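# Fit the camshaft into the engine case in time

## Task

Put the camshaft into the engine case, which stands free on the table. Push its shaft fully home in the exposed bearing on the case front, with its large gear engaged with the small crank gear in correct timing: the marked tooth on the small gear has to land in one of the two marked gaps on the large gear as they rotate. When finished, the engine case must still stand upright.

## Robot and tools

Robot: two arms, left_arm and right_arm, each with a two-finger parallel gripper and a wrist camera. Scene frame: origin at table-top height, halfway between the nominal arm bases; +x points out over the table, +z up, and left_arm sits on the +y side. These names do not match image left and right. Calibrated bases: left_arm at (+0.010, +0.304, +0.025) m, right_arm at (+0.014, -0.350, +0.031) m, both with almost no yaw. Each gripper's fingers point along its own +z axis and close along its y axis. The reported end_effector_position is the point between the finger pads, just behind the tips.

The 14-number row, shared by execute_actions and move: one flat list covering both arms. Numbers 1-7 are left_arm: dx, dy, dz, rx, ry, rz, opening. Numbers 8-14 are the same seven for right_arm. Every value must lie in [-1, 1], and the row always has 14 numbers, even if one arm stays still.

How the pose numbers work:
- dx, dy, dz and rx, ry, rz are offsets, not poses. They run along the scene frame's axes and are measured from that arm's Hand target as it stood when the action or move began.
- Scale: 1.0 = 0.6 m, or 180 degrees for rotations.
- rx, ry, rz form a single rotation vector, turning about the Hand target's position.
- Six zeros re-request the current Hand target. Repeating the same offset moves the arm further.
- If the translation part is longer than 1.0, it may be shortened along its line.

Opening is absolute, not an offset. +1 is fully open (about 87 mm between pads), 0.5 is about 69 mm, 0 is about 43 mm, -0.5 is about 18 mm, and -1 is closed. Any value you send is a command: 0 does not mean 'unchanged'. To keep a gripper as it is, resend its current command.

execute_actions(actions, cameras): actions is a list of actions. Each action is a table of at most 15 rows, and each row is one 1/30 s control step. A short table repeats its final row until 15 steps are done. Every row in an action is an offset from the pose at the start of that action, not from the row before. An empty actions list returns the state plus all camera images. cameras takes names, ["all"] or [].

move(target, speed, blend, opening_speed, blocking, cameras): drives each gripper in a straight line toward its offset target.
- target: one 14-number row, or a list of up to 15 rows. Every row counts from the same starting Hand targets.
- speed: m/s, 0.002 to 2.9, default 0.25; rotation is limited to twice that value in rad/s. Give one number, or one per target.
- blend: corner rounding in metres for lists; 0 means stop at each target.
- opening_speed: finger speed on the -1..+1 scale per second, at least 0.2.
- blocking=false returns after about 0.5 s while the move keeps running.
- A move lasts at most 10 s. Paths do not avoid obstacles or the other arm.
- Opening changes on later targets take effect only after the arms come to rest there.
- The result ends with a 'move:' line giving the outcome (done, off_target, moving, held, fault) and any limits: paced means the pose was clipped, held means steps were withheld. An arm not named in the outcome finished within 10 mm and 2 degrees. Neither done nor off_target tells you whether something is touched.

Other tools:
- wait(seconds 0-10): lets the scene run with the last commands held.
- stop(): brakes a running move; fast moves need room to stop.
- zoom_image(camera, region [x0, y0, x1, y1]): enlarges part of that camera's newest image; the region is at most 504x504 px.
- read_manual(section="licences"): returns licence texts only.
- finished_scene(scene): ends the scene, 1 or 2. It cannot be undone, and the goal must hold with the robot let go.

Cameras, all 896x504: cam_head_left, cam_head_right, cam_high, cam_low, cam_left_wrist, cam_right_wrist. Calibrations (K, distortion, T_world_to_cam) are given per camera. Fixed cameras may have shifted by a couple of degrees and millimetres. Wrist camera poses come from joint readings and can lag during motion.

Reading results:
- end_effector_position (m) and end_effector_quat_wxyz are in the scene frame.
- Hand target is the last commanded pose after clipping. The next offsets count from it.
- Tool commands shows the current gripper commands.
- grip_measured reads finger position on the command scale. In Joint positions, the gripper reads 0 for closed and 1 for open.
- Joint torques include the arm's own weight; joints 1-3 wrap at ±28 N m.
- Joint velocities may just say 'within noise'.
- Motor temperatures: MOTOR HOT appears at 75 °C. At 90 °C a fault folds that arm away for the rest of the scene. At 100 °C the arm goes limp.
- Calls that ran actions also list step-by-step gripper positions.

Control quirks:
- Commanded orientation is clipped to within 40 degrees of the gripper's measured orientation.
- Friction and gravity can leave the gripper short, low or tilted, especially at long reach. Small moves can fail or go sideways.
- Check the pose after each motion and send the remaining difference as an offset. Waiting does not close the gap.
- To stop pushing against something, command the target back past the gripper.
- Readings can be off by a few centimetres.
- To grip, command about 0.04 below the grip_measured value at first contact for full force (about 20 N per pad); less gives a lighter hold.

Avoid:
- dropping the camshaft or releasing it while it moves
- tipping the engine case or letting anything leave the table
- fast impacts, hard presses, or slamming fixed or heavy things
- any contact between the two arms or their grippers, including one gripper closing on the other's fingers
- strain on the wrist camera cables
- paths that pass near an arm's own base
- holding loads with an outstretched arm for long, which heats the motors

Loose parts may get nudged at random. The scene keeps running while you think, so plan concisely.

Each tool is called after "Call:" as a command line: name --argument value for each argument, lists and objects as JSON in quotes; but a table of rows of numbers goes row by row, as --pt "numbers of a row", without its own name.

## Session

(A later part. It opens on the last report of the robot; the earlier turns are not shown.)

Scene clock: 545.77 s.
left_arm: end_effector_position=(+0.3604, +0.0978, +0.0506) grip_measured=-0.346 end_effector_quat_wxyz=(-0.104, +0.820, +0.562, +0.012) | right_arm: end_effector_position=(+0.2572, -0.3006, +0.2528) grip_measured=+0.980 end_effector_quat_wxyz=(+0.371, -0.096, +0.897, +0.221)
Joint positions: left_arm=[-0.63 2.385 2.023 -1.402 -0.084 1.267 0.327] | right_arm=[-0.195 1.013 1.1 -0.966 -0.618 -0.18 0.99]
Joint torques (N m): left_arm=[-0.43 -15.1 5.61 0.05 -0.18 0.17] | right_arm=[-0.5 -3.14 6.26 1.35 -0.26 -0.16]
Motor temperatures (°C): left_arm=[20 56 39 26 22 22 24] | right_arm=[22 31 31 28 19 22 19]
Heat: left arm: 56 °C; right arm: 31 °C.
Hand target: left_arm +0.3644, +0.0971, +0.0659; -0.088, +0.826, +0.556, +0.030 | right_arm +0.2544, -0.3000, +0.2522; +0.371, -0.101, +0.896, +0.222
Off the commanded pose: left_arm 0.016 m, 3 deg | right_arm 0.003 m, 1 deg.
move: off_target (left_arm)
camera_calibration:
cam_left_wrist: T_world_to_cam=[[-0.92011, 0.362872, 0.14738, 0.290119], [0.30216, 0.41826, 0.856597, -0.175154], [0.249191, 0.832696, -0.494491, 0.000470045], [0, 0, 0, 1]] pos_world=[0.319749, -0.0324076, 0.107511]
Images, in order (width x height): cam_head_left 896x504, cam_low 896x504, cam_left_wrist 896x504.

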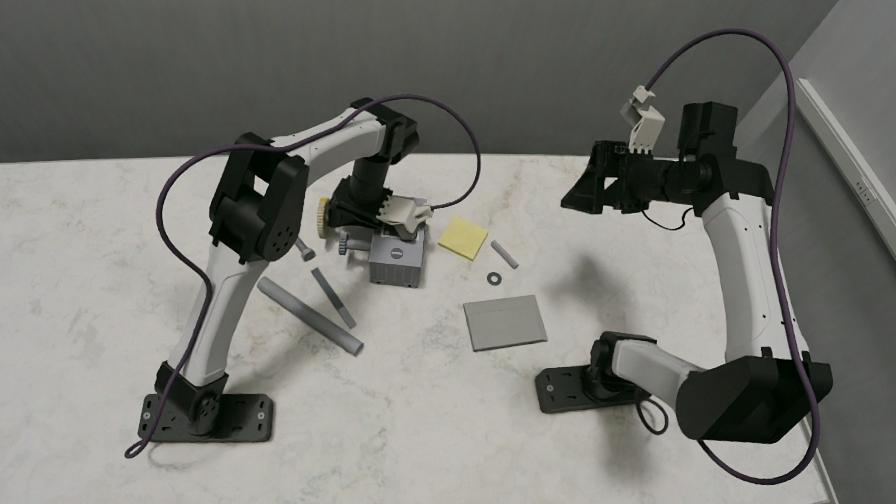

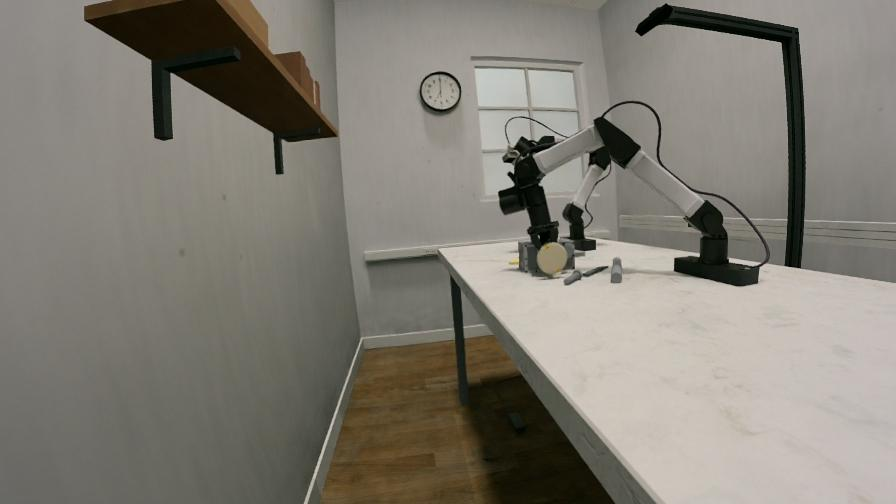

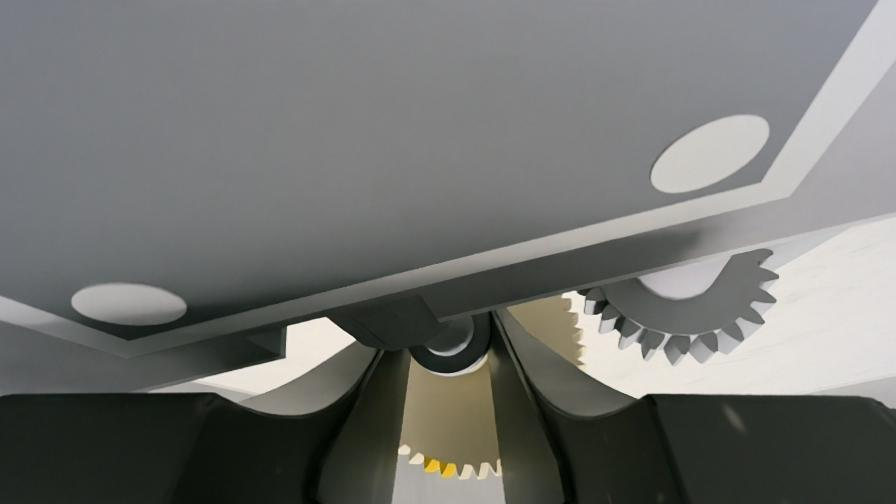

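Call:
move --target '[0,0,0.01,0,0,0,-0.98,0,0,0,0,0,0,1]' --speed 0.04 --cameras '["cam_low","cam_left_wrist","cam_head_left"]'

Call:
zoom_image --camera "cam_low" --region '[510, 220, 610, 290]'

Call:
zoom_image --camera "cam_head_left" --region '[310, 180, 440, 265]'

Scene clock: 551.10 s.
left_arm: end_effector_position=(+0.3606, +0.0978, +0.0513) grip_measured=-0.346 end_effector_quat_wxyz=(-0.103, +0.821, +0.562, +0.012) | right_arm: end_effector_position=(+0.2572, -0.3006, +0.2528) grip_measured=+0.980 end_effector_quat_wxyz=(+0.371, -0.096, +0.897, +0.221)
Joint positions: left_arm=[-0.63 2.383 2.023 -1.402 -0.085 1.268 0.327] | right_arm=[-0.195 1.013 1.1 -0.966 -0.618 -0.18 0.99]
Joint torques (N m): left_arm=[-0.39 -15.32 7.08 -0.15 -0.2 0.17] | right_arm=[-0.43 -3.08 6.31 1.35 -0.25 -0.15]
Motor temperatures (°C): left_arm=[20 57 38 26 22 22 24] | right_arm=[22 30 31 28 19 22 19]
Heat: left arm: 57 °C; right arm: 31 °C.
Hand target: left_arm +0.3644, +0.0971, +0.0719; -0.088, +0.826, +0.556, +0.030 | right_arm +0.2544, -0.3000, +0.2522; +0.371, -0.101, +0.896, +0.222
Off the commanded pose: left_arm 0.021 m, 3 deg | right_arm 0.003 m, 1 deg.
move: off_target (left_arm)
camera_calibration:
cam_left_wrist: T_world_to_cam=[[-0.920044, 0.363771, 0.145564, 0.290166], [0.301138, 0.418832, 0.856677, -0.175546], [0.250668, 0.832016, -0.494889, 0.000332719], [0, 0, 0, 1]] pos_world=[0.319746, -0.0323068, 0.108313]
Images, in order (width x height): cam_head_left 896x504, cam_low 896x504, cam_left_wrist 896x504.

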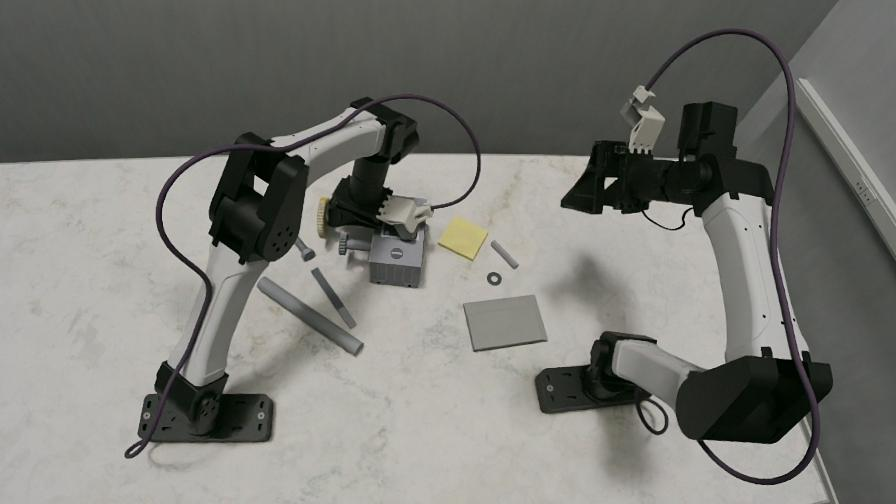

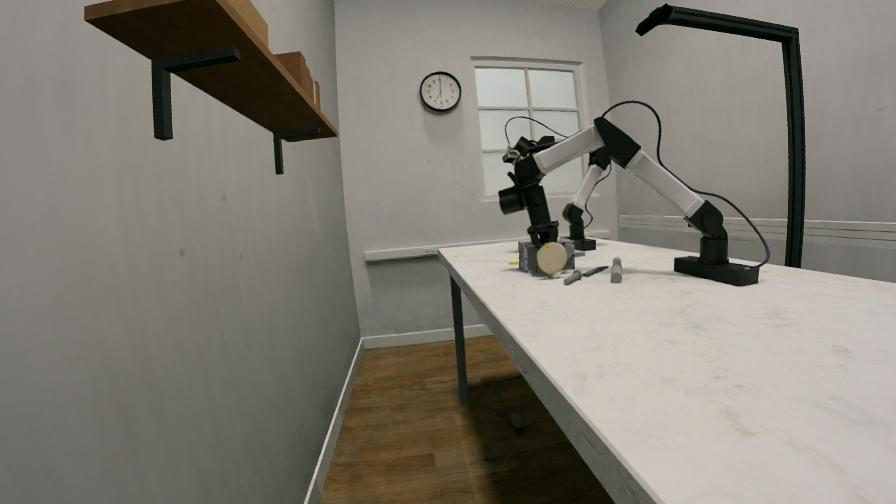

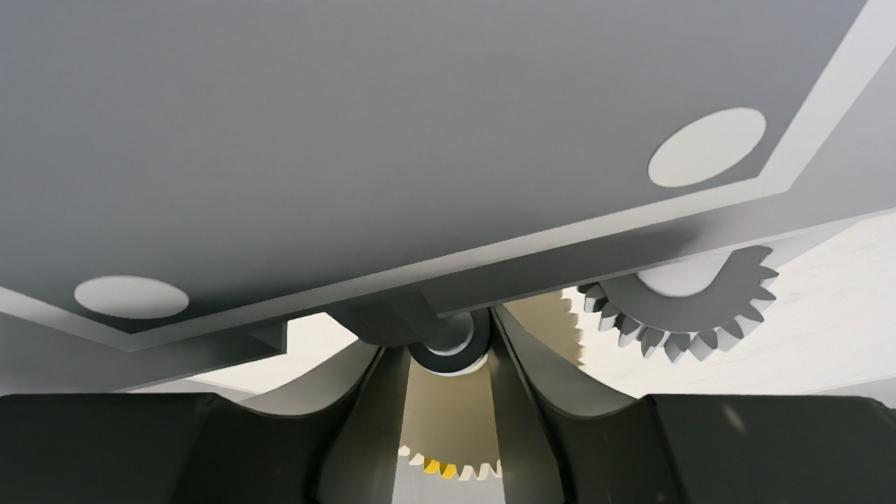

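Scaled by 5.040.

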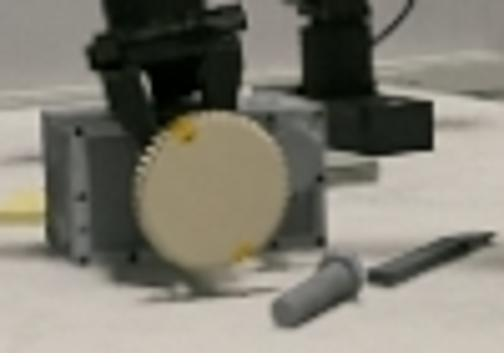

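Scaled by 3.877.

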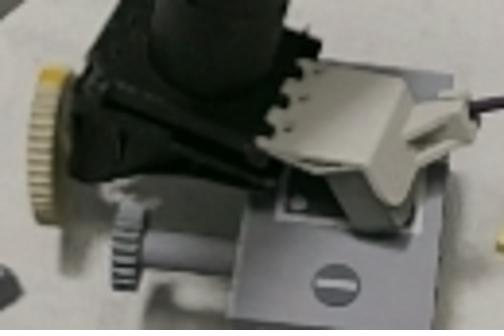

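Call:
move --pt "-0.002 0 0.03 0 0 0 -0.98 0 0 0 0 0 0 1" --pt "-0.002 0 0.018 0 0 0 -0.98 0 0 0 0 0 0 1" --speed 0.06 --cameras '["cam_low","cam_left_wrist","cam_head_left"]'

Call:
zoom_image --camera "cam_low" --region '[510, 220, 610, 290]'

Call:
zoom_image --camera "cam_head_left" --region '[310, 180, 440, 265]'

Scene clock: 555.77 s.
left_arm: end_effector_position=(+0.3598, +0.0991, +0.0601) grip_measured=-0.346 end_effector_quat_wxyz=(-0.105, +0.821, +0.561, +0.013) | right_arm: end_effector_position=(+0.2572, -0.3006, +0.2528) grip_measured=+0.980 end_effector_quat_wxyz=(+0.371, -0.096, +0.897, +0.221)
Joint positions: left_arm=[-0.63 2.375 2.042 -1.432 -0.088 1.268 0.327] | right_arm=[-0.195 1.013 1.1 -0.966 -0.618 -0.18 0.99]
Joint torques (N m): left_arm=[-0.62 -15.23 7.94 -0.24 -0.16 0.15] | right_arm=[-0.54 -3.11 6.24 1.34 -0.27 -0.16]
Motor temperatures (°C): left_arm=[20 57 37 26 22 22 24] | right_arm=[22 30 31 28 19 22 19]
Heat: left arm: 57 °C; right arm: 31 °C.
Hand target: left_arm +0.3632, +0.0970, +0.0828; -0.088, +0.826, +0.556, +0.030 | right_arm +0.2544, -0.3000, +0.2522; +0.371, -0.101, +0.896, +0.222
Off the commanded pose: left_arm 0.023 m, 3 deg | right_arm 0.003 m, 1 deg.
move: off_target (left_arm)
camera_calibration:
cam_left_wrist: T_world_to_cam=[[-0.919762, 0.363677, 0.14757, 0.287419], [0.301809, 0.41502, 0.858295, -0.18327], [0.250898, 0.833965, -0.491481, 0.00328845], [0, 0, 0, 1]] pos_world=[0.318844, -0.0312096, 0.116501]
Images, in order (width x height): cam_head_left 896x504, cam_low 896x504, cam_left_wrist 896x504.

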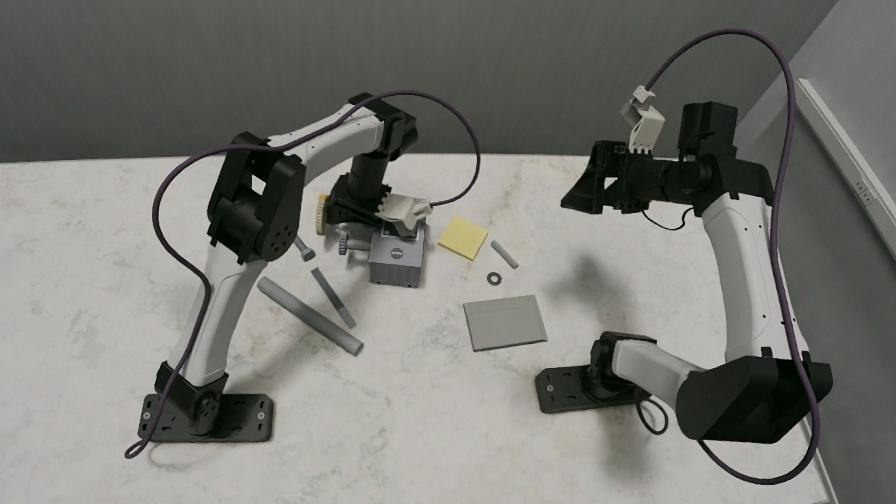

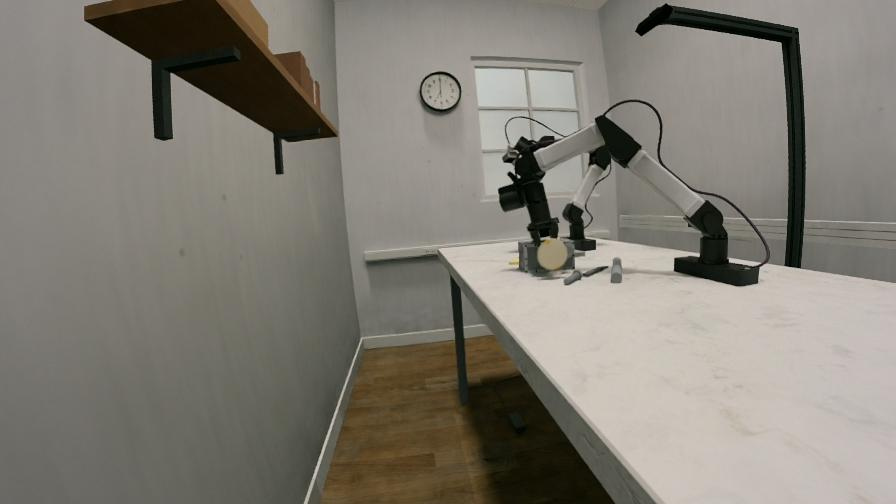

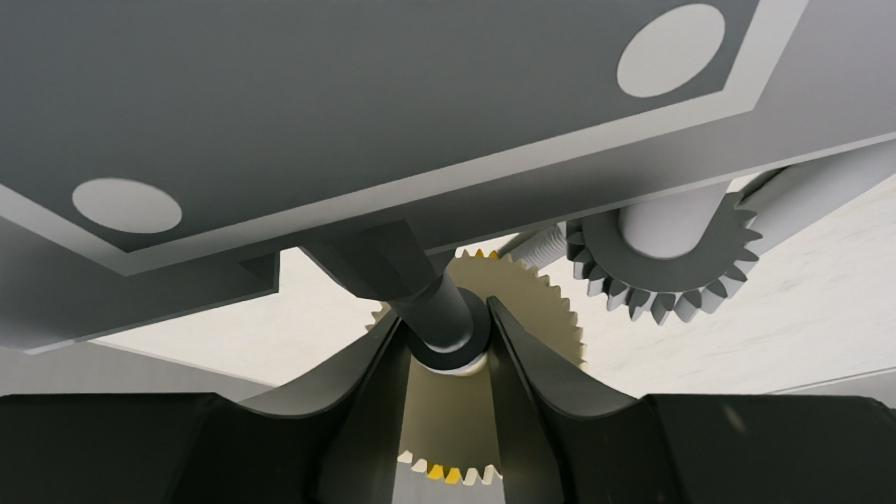

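Scaled by 5.040.

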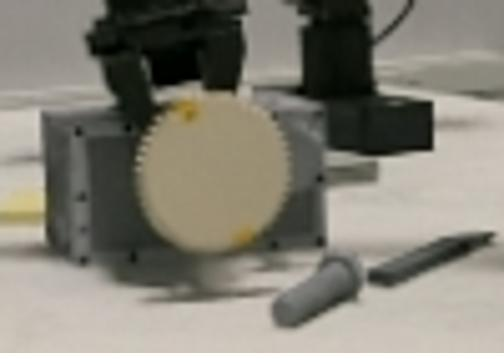

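Scaled by 3.877.

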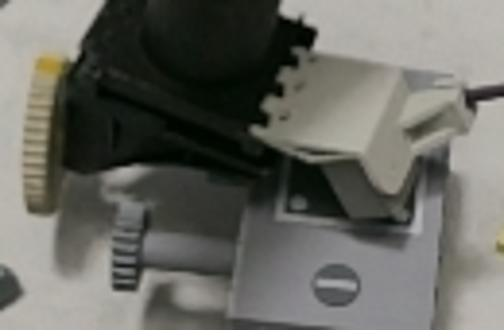

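Call:
move --pt "0 0 -0.007 0 0 0 -0.98 0 0 0 0 0 0 1" --pt "-0.004 -0.025 -0.006 0 0 0 -0.98 0 0 0 0 0 0 1" --speed 0.05 --cameras '["cam_low","cam_left_wrist","cam_head_left"]'

Call:
zoom_image --camera "cam_low" --region '[510, 220, 610, 290]'

Call:
zoom_image --camera "cam_head_left" --region '[310, 180, 440, 265]'

Scene clock: 566.87 s.
left_arm: end_effector_position=(+0.3604, +0.0954, +0.0700) grip_measured=-0.345 end_effector_quat_wxyz=(-0.105, +0.821, +0.560, +0.029) | right_arm: end_effector_position=(+0.2572, -0.3006, +0.2528) grip_measured=+0.980 end_effector_quat_wxyz=(+0.371, -0.096, +0.897, +0.221)
Joint positions: left_arm=[-0.647 2.375 2.076 -1.46 -0.115 1.251 0.327] | right_arm=[-0.195 1.013 1.1 -0.966 -0.618 -0.18 0.99]
Joint torques (N m): left_arm=[-1.8 -11.73 10.21 -0.13 0.13 0.05] | right_arm=[-0.58 -3.11 6.28 1.35 -0.27 -0.15]
Motor temperatures (°C): left_arm=[20 61 38 26 22 22 24] | right_arm=[22 30 31 28 19 22 19]
Heat: left arm: 61 °C; right arm: 31 °C.
Hand target: left_arm +0.3607, +0.0819, +0.0792; -0.088, +0.826, +0.556, +0.030 | right_arm +0.2544, -0.3000, +0.2522; +0.371, -0.101, +0.896, +0.222
Off the commanded pose: left_arm 0.016 m, 2 deg | right_arm 0.003 m, 1 deg.
move: off_target (left_arm)
camera_calibration:
cam_left_wrist: T_world_to_cam=[[-0.921412, 0.365948, 0.130696, 0.289472], [0.281877, 0.397933, 0.873037, -0.182592], [0.267478, 0.841267, -0.469813, 0.00290982], [0, 0, 0, 1]] pos_world=[0.317413, -0.0357203, 0.122944]
Images, in order (width x height): cam_head_left 896x504, cam_low 896x504, cam_left_wrist 896x504.

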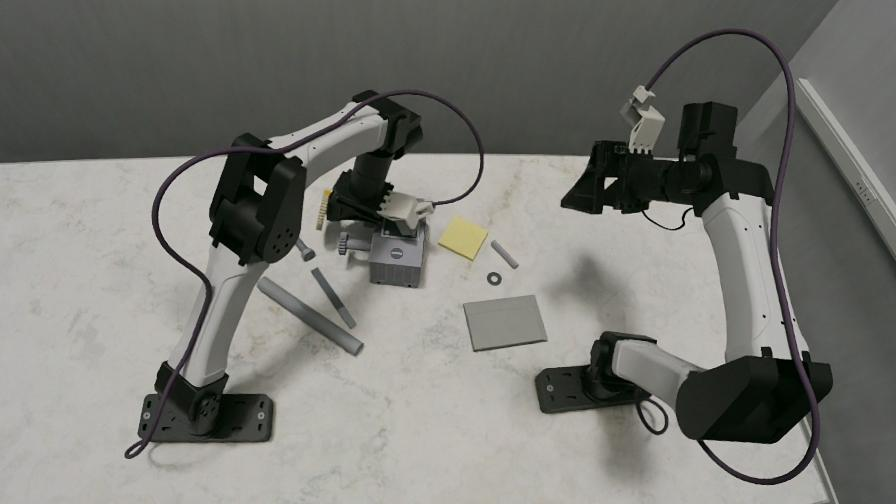

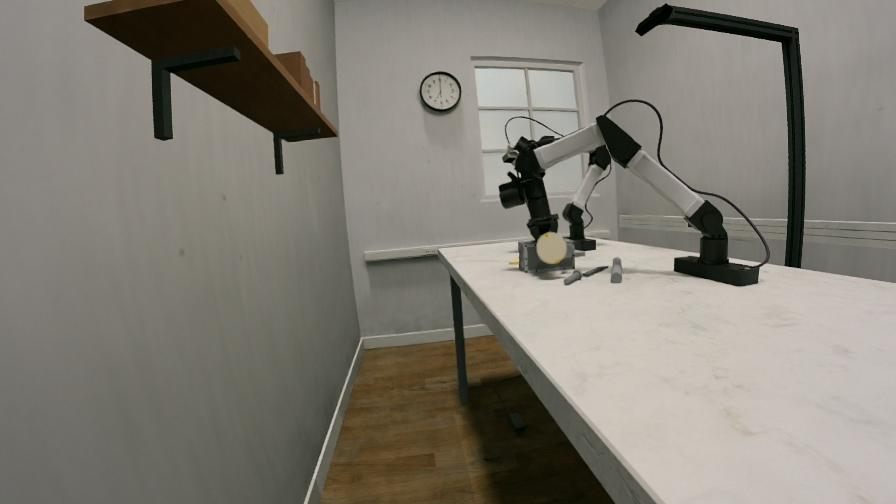

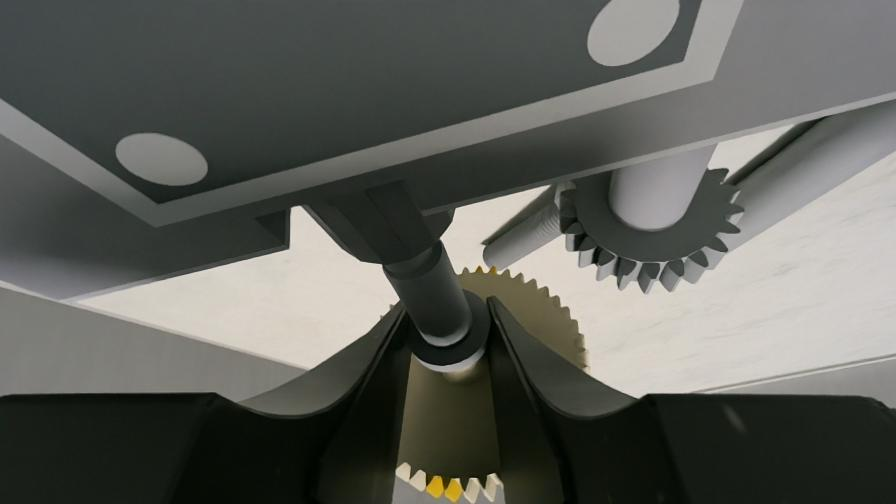

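Scaled by 5.040.

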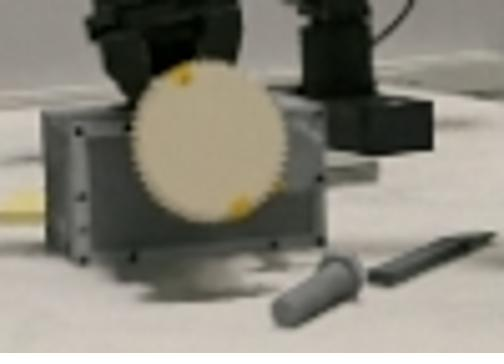

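Scaled by 3.877.

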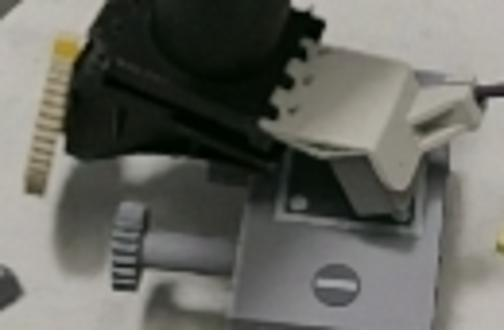

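Call:
move --pt "0.0 0.012 0 0 0 0 -0.98 0 0 0 0 0 0 1" --pt "0.0 0.012 -0.022 0 0 0 -0.98 0 0 0 0 0 0 1" --speed 0.05 --cameras '["cam_low","cam_left_wrist","cam_head_left"]'

Call:
zoom_image --camera "cam_low" --region '[510, 220, 610, 290]'

Call:
zoom_image --camera "cam_head_left" --region '[310, 180, 440, 265]'

Scene clock: 571.50 s.
left_arm: end_effector_position=(+0.3608, +0.0949, +0.0609) grip_measured=-0.345 end_effector_quat_wxyz=(-0.103, +0.821, +0.561, +0.029) | right_arm: end_effector_position=(+0.2572, -0.3006, +0.2528) grip_measured=+0.980 end_effector_quat_wxyz=(+0.371, -0.096, +0.897, +0.221)
Joint positions: left_arm=[-0.647 2.375 2.042 -1.419 -0.114 1.251 0.327] | right_arm=[-0.195 1.013 1.1 -0.966 -0.618 -0.18 0.99]
Joint torques (N m): left_arm=[-0.66 -13.27 5.72 0.15 0.1 0.16] | right_arm=[-0.5 -3.12 6.27 1.34 -0.27 -0.16]
Motor temperatures (°C): left_arm=[20 61 38 26 22 22 24] | right_arm=[22 30 31 28 19 22 19]
Heat: left arm: 61 °C; right arm: 31 °C.
Hand target: left_arm +0.3608, +0.0891, +0.0660; -0.088, +0.826, +0.555, +0.030 | right_arm +0.2544, -0.3000, +0.2522; +0.371, -0.101, +0.896, +0.222
Off the commanded pose: left_arm 0.008 m, 2 deg | right_arm 0.003 m, 1 deg.
move: done
camera_calibration:
cam_left_wrist: T_world_to_cam=[[-0.921803, 0.366623, 0.125966, 0.291586], [0.278852, 0.401361, 0.87244, -0.17379], [0.269299, 0.839343, -0.472209, -0.00134904], [0, 0, 0, 1]] pos_world=[0.31761, -0.0360177, 0.114254]
Images, in order (width x height): cam_head_left 896x504, cam_low 896x504, cam_left_wrist 896x504.

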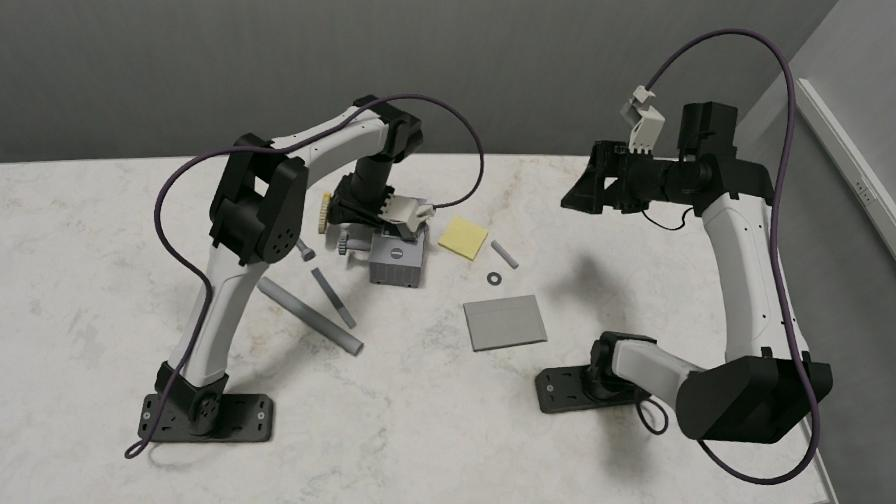

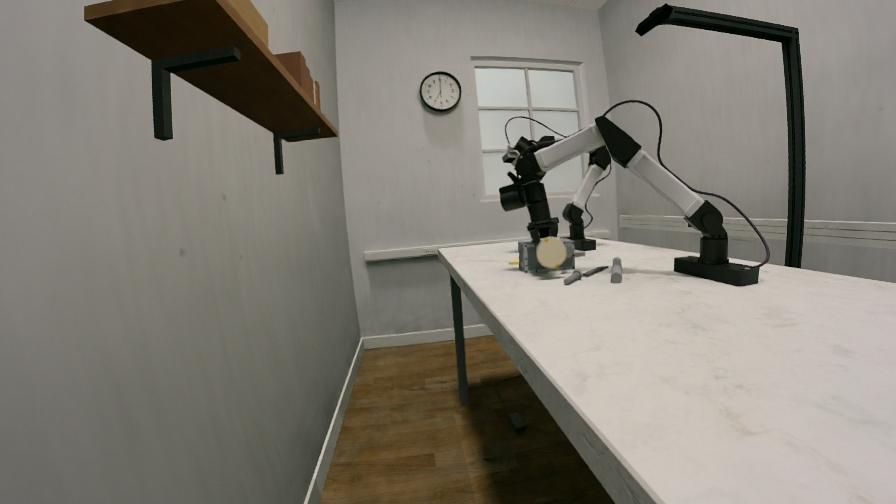

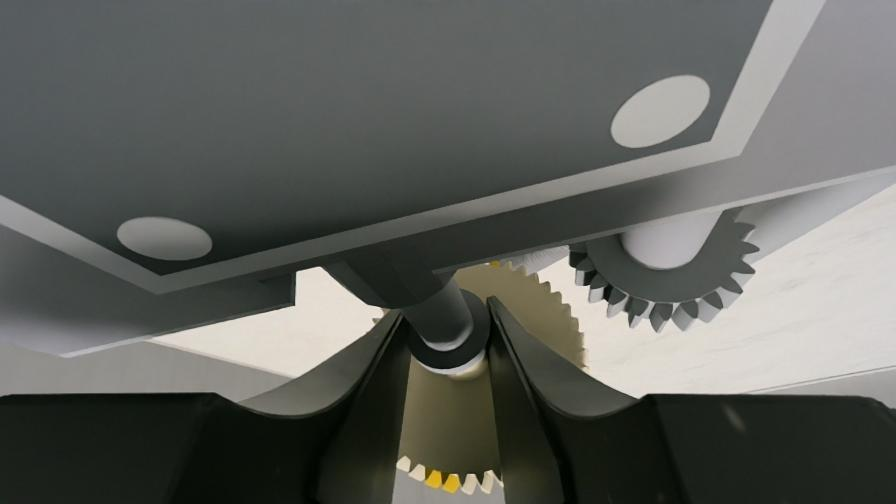

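Scaled by 5.040.

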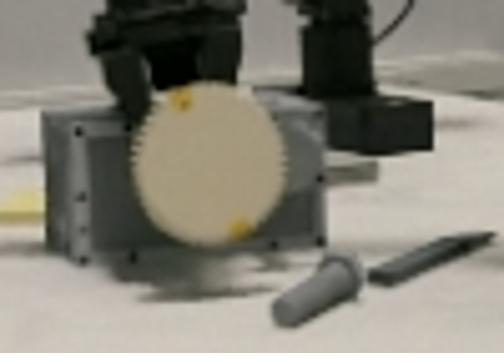

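Scaled by 3.877.

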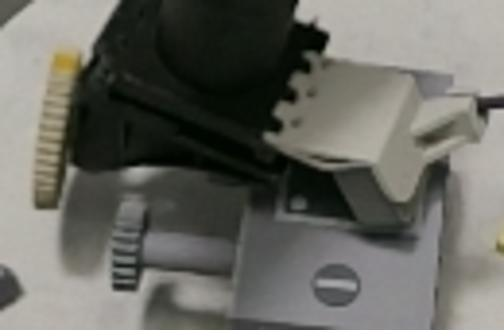

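Call:
move --pt "0.0 0 -0.011 0 0 0 -0.98 0 0 0 0 0 0 1" --pt "-0.002 -0.02 -0.007 0 0 0 -0.98 0 0 0 0 0 0 1" --speed 0.05 --cameras '["cam_low","cam_left_wrist","cam_head_left"]'

Call:
zoom_image --camera "cam_low" --region '[510, 220, 610, 290]'

Call:
zoom_image --camera "cam_head_left" --region '[310, 180, 440, 265]'

Scene clock: 577.43 s.
left_arm: end_effector_position=(+0.3588, +0.0828, +0.0581) grip_measured=-0.345 end_effector_quat_wxyz=(-0.093, +0.826, +0.555, +0.032) | right_arm: end_effector_position=(+0.2572, -0.3006, +0.2528) grip_measured=+0.980 end_effector_quat_wxyz=(+0.371, -0.096, +0.897, +0.221)
Joint positions: left_arm=[-0.671 2.378 2.042 -1.397 -0.111 1.243 0.327] | right_arm=[-0.195 1.013 1.1 -0.966 -0.618 -0.18 0.99]
Joint torques (N m): left_arm=[-0.43 -10.62 9.78 -0.14 0.1 0.02] | right_arm=[-0.51 -3.14 6.3 1.34 -0.28 -0.14]
Motor temperatures (°C): left_arm=[20 61 38 26 22 22 24] | right_arm=[22 30 31 28 19 22 19]
Heat: left arm: 61 °C; right arm: 31 °C.
Hand target: left_arm +0.3596, +0.0773, +0.0618; -0.088, +0.826, +0.556, +0.030 | right_arm +0.2544, -0.3000, +0.2522; +0.371, -0.101, +0.896, +0.222
Off the commanded pose: left_arm 0.007 m, 1 deg | right_arm 0.003 m, 1 deg.
move: done
camera_calibration:
cam_left_wrist: T_world_to_cam=[[-0.917559, 0.3827, 0.107822, 0.292657], [0.272909, 0.408992, 0.870774, -0.164419], [0.289147, 0.828412, -0.479716, 0.00223269], [0, 0, 0, 1]] pos_world=[0.312756, -0.0466035, 0.112688]
Images, in order (width x height): cam_head_left 896x504, cam_low 896x504, cam_left_wrist 896x504.

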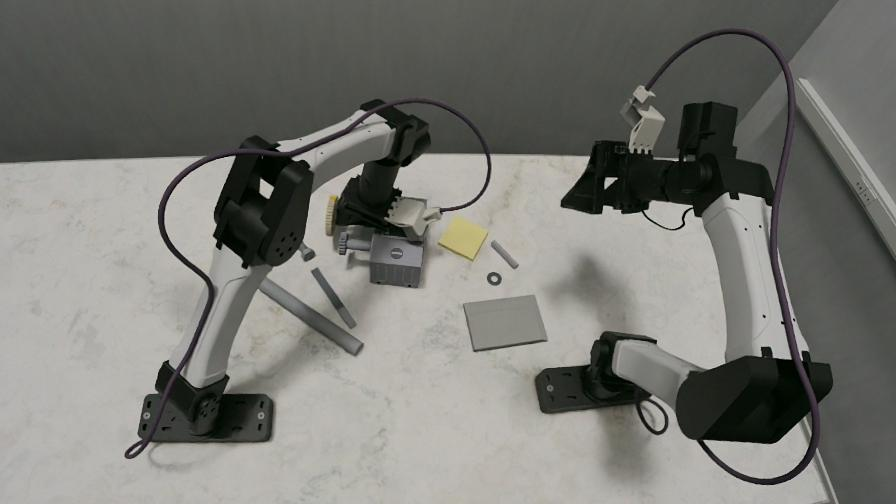

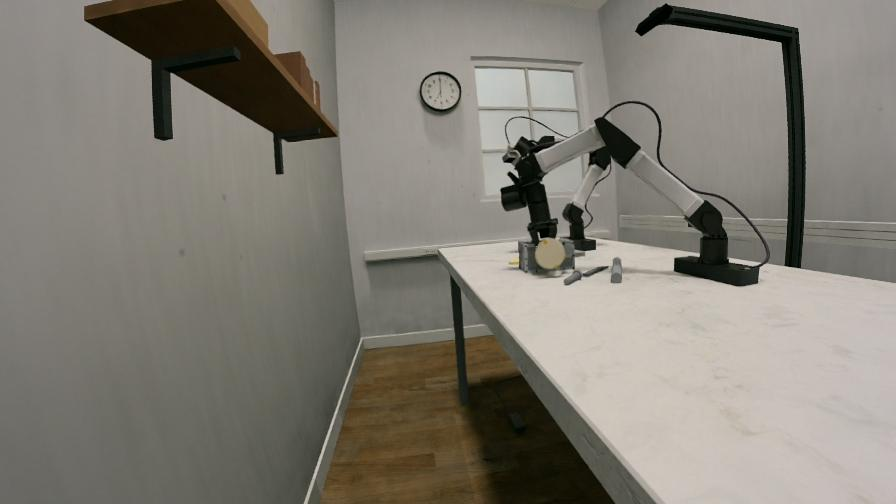

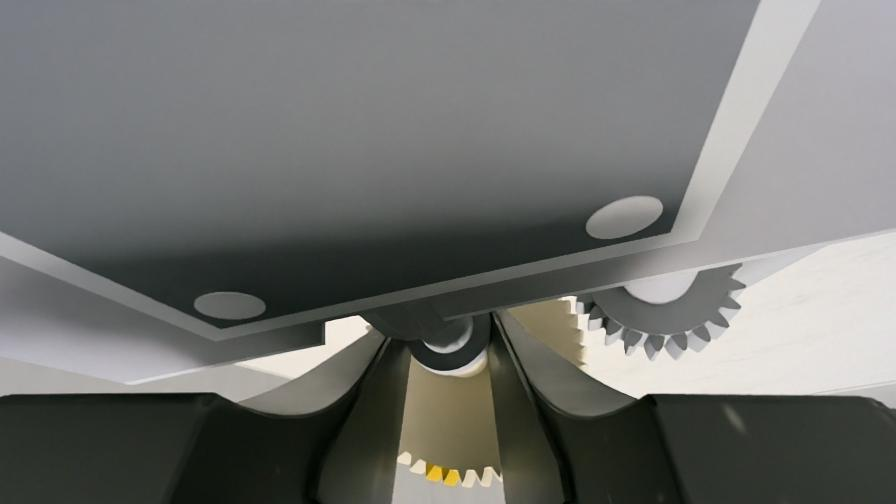

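Scaled by 5.040.

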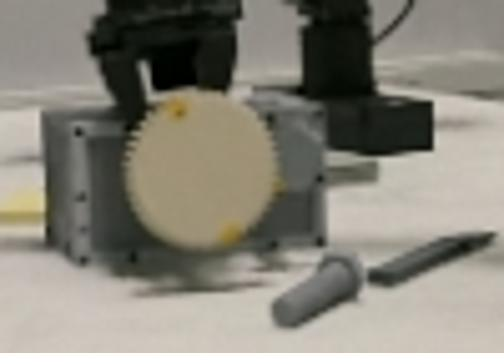

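Scaled by 3.877.

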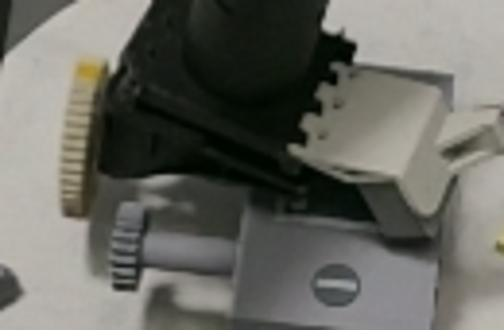

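Call:
move --pt "-0.003 -0.02 -0.001 0 0 0 -0.98 0 0 0 0 0 0 1" --speed 0.04 --cameras '["cam_low","cam_left_wrist","cam_head_left"]'

Call:
zoom_image --camera "cam_low" --region '[510, 220, 610, 290]'

Call:
zoom_image --camera "cam_head_left" --region '[310, 180, 440, 265]'

Scene clock: 595.47 s.
left_arm: end_effector_position=(+0.3570, +0.0782, +0.0578) grip_measured=-0.345 end_effector_quat_wxyz=(-0.102, +0.822, +0.559, +0.030) | right_arm: end_effector_position=(+0.2572, -0.3006, +0.2528) grip_measured=+0.980 end_effector_quat_wxyz=(+0.371, -0.096, +0.897, +0.221)
Joint positions: left_arm=[-0.681 2.413 2.097 -1.438 -0.109 1.221 0.327] | right_arm=[-0.195 1.013 1.1 -0.966 -0.618 -0.18 0.99]
Joint torques (N m): left_arm=[-1.59 -10.77 10.15 -0.05 0.11 0] | right_arm=[-0.59 -3.12 6.27 1.33 -0.26 -0.16]
Motor temperatures (°C): left_arm=[20 55 40 26 22 22 24] | right_arm=[22 30 31 28 19 22 19]
Heat: left arm: 55 °C; right arm: 31 °C.
Hand target: left_arm +0.3578, +0.0652, +0.0612; -0.088, +0.826, +0.556, +0.030 | right_arm +0.2544, -0.3000, +0.2522; +0.371, -0.101, +0.896, +0.222
Off the commanded pose: left_arm 0.013 m, 2 deg | right_arm 0.003 m, 1 deg.
move: off_target (left_arm)
camera_calibration:
cam_left_wrist: T_world_to_cam=[[-0.920426, 0.3708, 0.123784, 0.293846], [0.278904, 0.401021, 0.872579, -0.163384], [0.273913, 0.837669, -0.472528, 0.0107176], [0, 0, 0, 1]] pos_world=[0.313096, -0.0524157, 0.111256]
Images, in order (width x height): cam_head_left 896x504, cam_low 896x504, cam_left_wrist 896x504.

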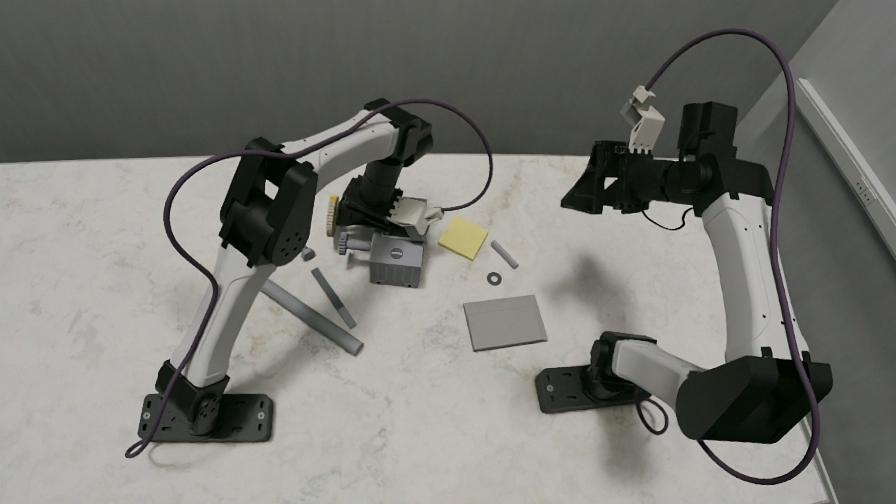

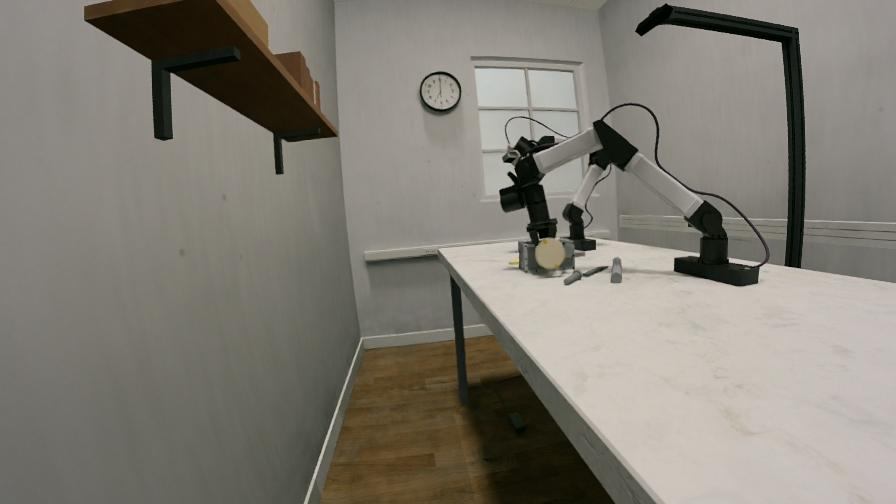

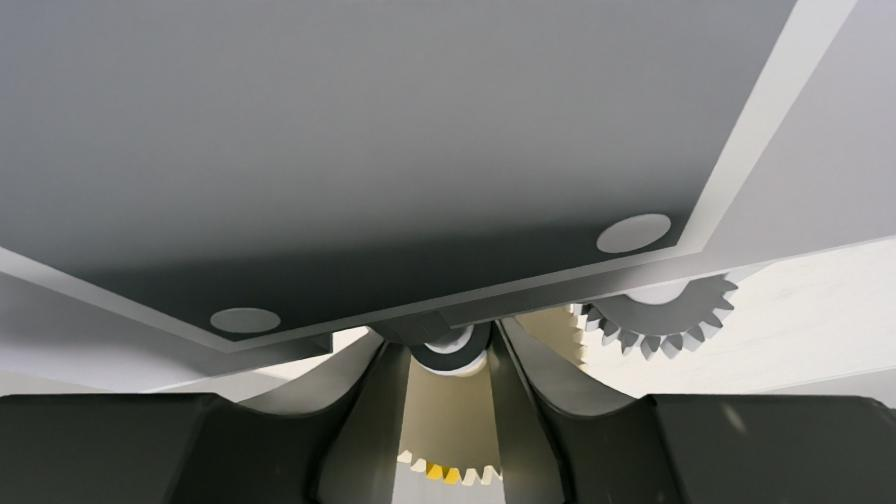

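Scaled by 5.040.

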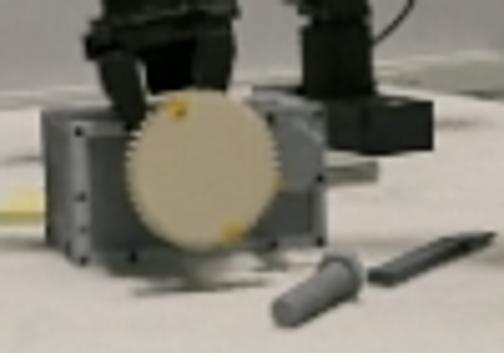

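Scaled by 3.877.

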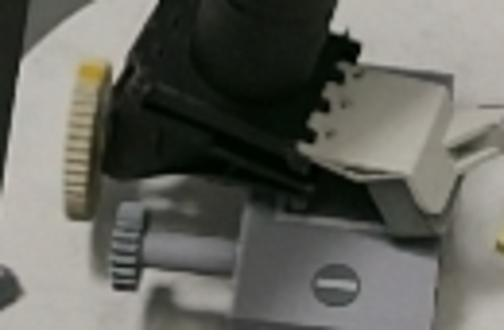

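Call:
move --pt "0 0.008 0 0 0 0 -0.98 0 0 0 0 0 0 1" --pt "0 0.006 0.006 0 0 0 -0.98 0 0 0 0 0 0 1" --pt "0 -0.004 0.006 0 0 0 -0.98 0 0 0 0 0 0 1" --speed 0.04

Call:
move --pt "0 0.008 0 0 0 0 -0.98 0 0 0 0 0 0 1" --pt "0.007 0.006 0.0 0 0 0 -0.98 0 0 0 0 0 0 1" --pt "0.007 -0.004 0.0 0 0 0 -0.98 0 0 0 0 0 0 1" --speed 0.04

Call:
move --pt "0 0.008 0 0 0 0 -0.98 0 0 0 0 0 0 1" --pt "-0.012 0.006 0.003 0 0 0 -0.98 0 0 0 0 0 0 1" --pt "-0.012 -0.002 0.003 0 0 0 -0.98 0 0 0 0 0 0 1" --speed 0.04 --cameras '["cam_low","cam_left_wrist","cam_head_left"]'

Call:
zoom_image --camera "cam_head_left" --region '[310, 180, 440, 265]'

Call:
zoom_image --camera "cam_left_wrist" --region '[340, 250, 640, 420]'

Scene clock: 606.33 s.
left_arm: end_effector_position=(+0.3568, +0.0781, +0.0582) grip_measured=-0.345 end_effector_quat_wxyz=(-0.106, +0.821, +0.560, +0.029) | right_arm: end_effector_position=(+0.2572, -0.3006, +0.2528) grip_measured=+0.980 end_effector_quat_wxyz=(+0.371, -0.096, +0.897, +0.221)
Joint positions: left_arm=[-0.682 2.426 2.119 -1.457 -0.109 1.217 0.327] | right_arm=[-0.195 1.013 1.1 -0.966 -0.618 -0.18 0.99]
Joint torques (N m): left_arm=[-1.99 -11.3 10.59 -0.1 0.11 0.02] | right_arm=[-0.5 -3.1 6.28 1.35 -0.27 -0.15]
Heat: left arm: 54 °C; right arm: 31 °C.
Hand target: left_arm +0.3577, +0.0629, +0.0648; -0.088, +0.826, +0.556, +0.030 | right_arm +0.2544, -0.3000, +0.2522; +0.371, -0.101, +0.896, +0.222
Off the commanded pose: left_arm 0.017 m, 2 deg | right_arm 0.003 m, 1 deg.
move: off_target (left_arm)

Scene clock: 607.93 s.
left_arm: end_effector_position=(+0.3570, +0.0779, +0.0585) grip_measured=-0.345 end_effector_quat_wxyz=(-0.116, +0.820, +0.559, +0.026) | right_arm: end_effector_position=(+0.2572, -0.3006, +0.2528) grip_measured=+0.980 end_effector_quat_wxyz=(+0.371, -0.096, +0.897, +0.221)
Joint positions: left_arm=[-0.682 2.453 2.165 -1.495 -0.109 1.216 0.327] | right_arm=[-0.195 1.013 1.1 -0.966 -0.618 -0.18 0.99]
Joint torques (N m): left_arm=[-1.76 -11.49 10.89 0.02 0.12 0.06] | right_arm=[-0.49 -3.08 6.3 1.35 -0.27 -0.14]
Motor temperatures (°C): left_arm=[20 55 40 25 22 22 24] | right_arm=[22 30 31 28 19 22 19]
Heat: left arm: 55 °C; right arm: 31 °C.
Hand target: left_arm +0.3620, +0.0604, +0.0647; -0.088, +0.826, +0.556, +0.030 | right_arm +0.2544, -0.3000, +0.2522; +0.371, -0.101, +0.896, +0.222
Off the commanded pose: left_arm 0.019 m, 3 deg | right_arm 0.003 m, 1 deg.
move: off_target (left_arm)

Scene clock: 609.40 s.
left_arm: end_effector_position=(+0.3562, +0.0772, +0.0573) grip_measured=-0.345 end_effector_quat_wxyz=(-0.117, +0.820, +0.560, +0.030) | right_arm: end_effector_position=(+0.2572, -0.3006, +0.2528) grip_measured=+0.980 end_effector_quat_wxyz=(+0.371, -0.096, +0.897, +0.221)
Joint positions: left_arm=[-0.687 2.453 2.159 -1.489 -0.116 1.21 0.328] | right_arm=[-0.195 1.013 1.1 -0.966 -0.618 -0.18 0.99]
Joint torques (N m): left_arm=[-2.41 -13.49 8.2 0.08 0.19 0] | right_arm=[-0.53 -3.11 6.24 1.34 -0.27 -0.15]
Motor temperatures (°C): left_arm=[20 55 40 25 22 22 24] | right_arm=[22 30 31 28 19 22 19]
Heat: left arm: 55 °C; right arm: 31 °C.
Hand target: left_arm +0.3548, +0.0592, +0.0666; -0.088, +0.826, +0.556, +0.030 | right_arm +0.2544, -0.3000, +0.2522; +0.371, -0.101, +0.896, +0.222
Off the commanded pose: left_arm 0.020 m, 3 deg | right_arm 0.003 m, 1 deg.
move: off_target (left_arm)
camera_calibration:
cam_left_wrist: T_world_to_cam=[[-0.919903, 0.363162, 0.147956, 0.292548], [0.291226, 0.380004, 0.877943, -0.165384], [0.262612, 0.850712, -0.455329, 0.0135616], [0, 0, 0, 1]] pos_world=[0.313719, -0.0549329, 0.108089]
Images, in order (width x height): cam_head_left 896x504, cam_low 896x504, cam_left_wrist 896x504.

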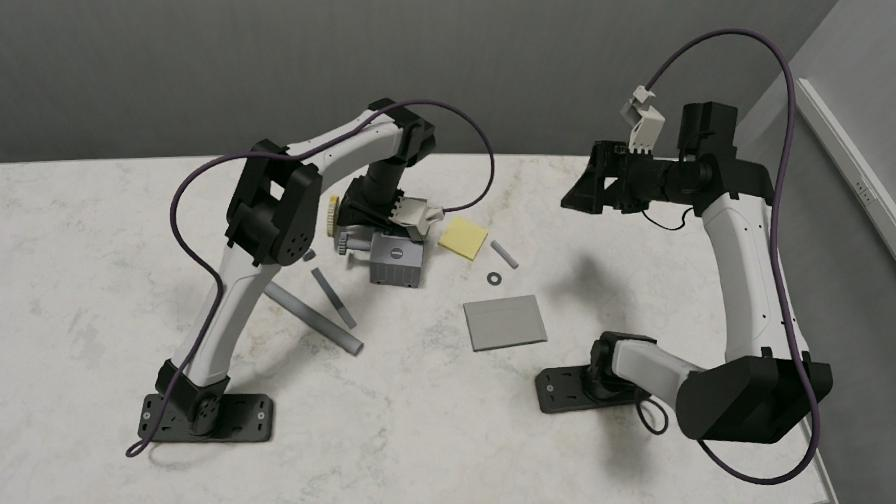

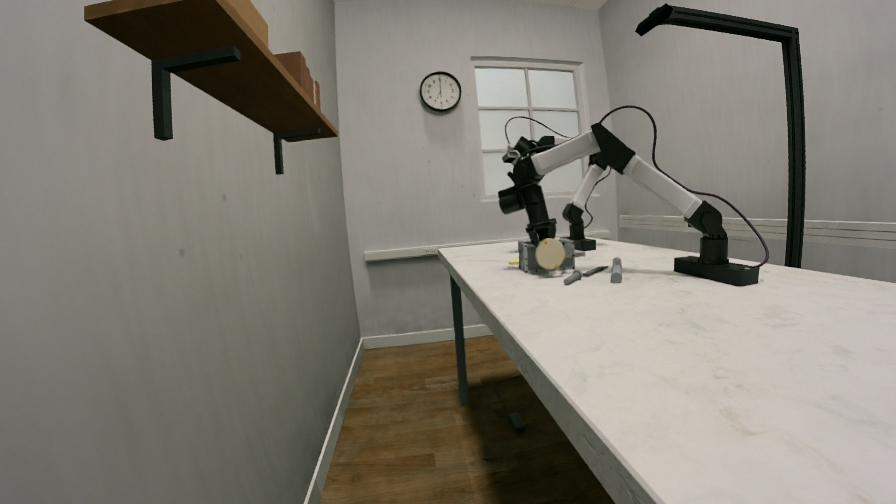

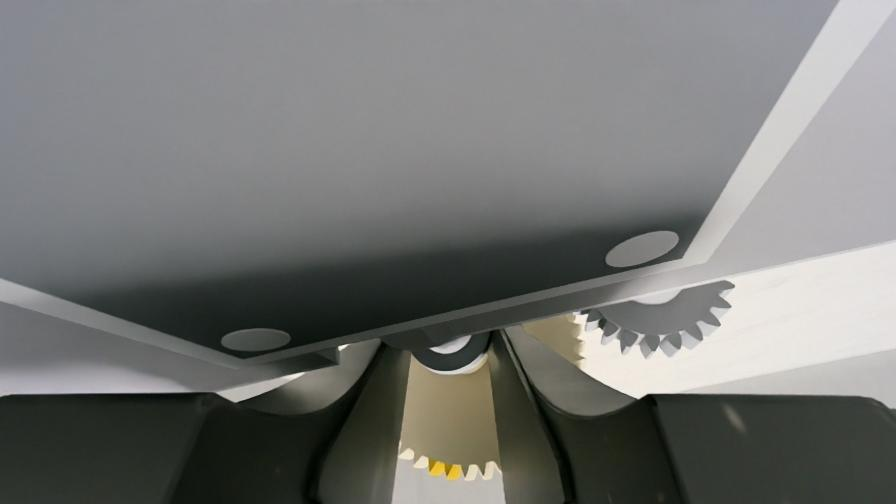

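Scaled by 3.877.

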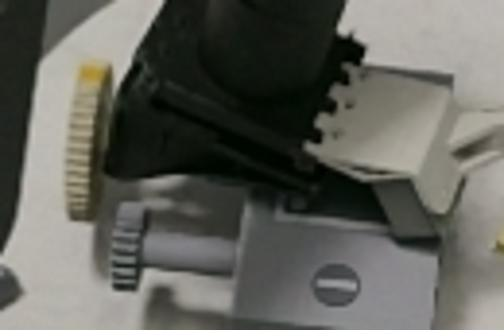

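Scaled by 1.680.

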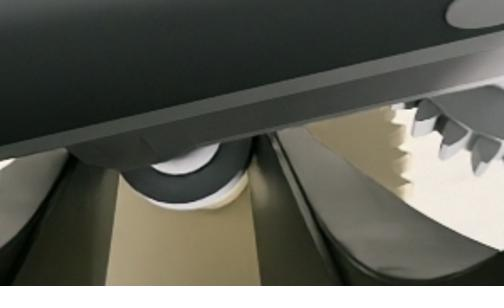

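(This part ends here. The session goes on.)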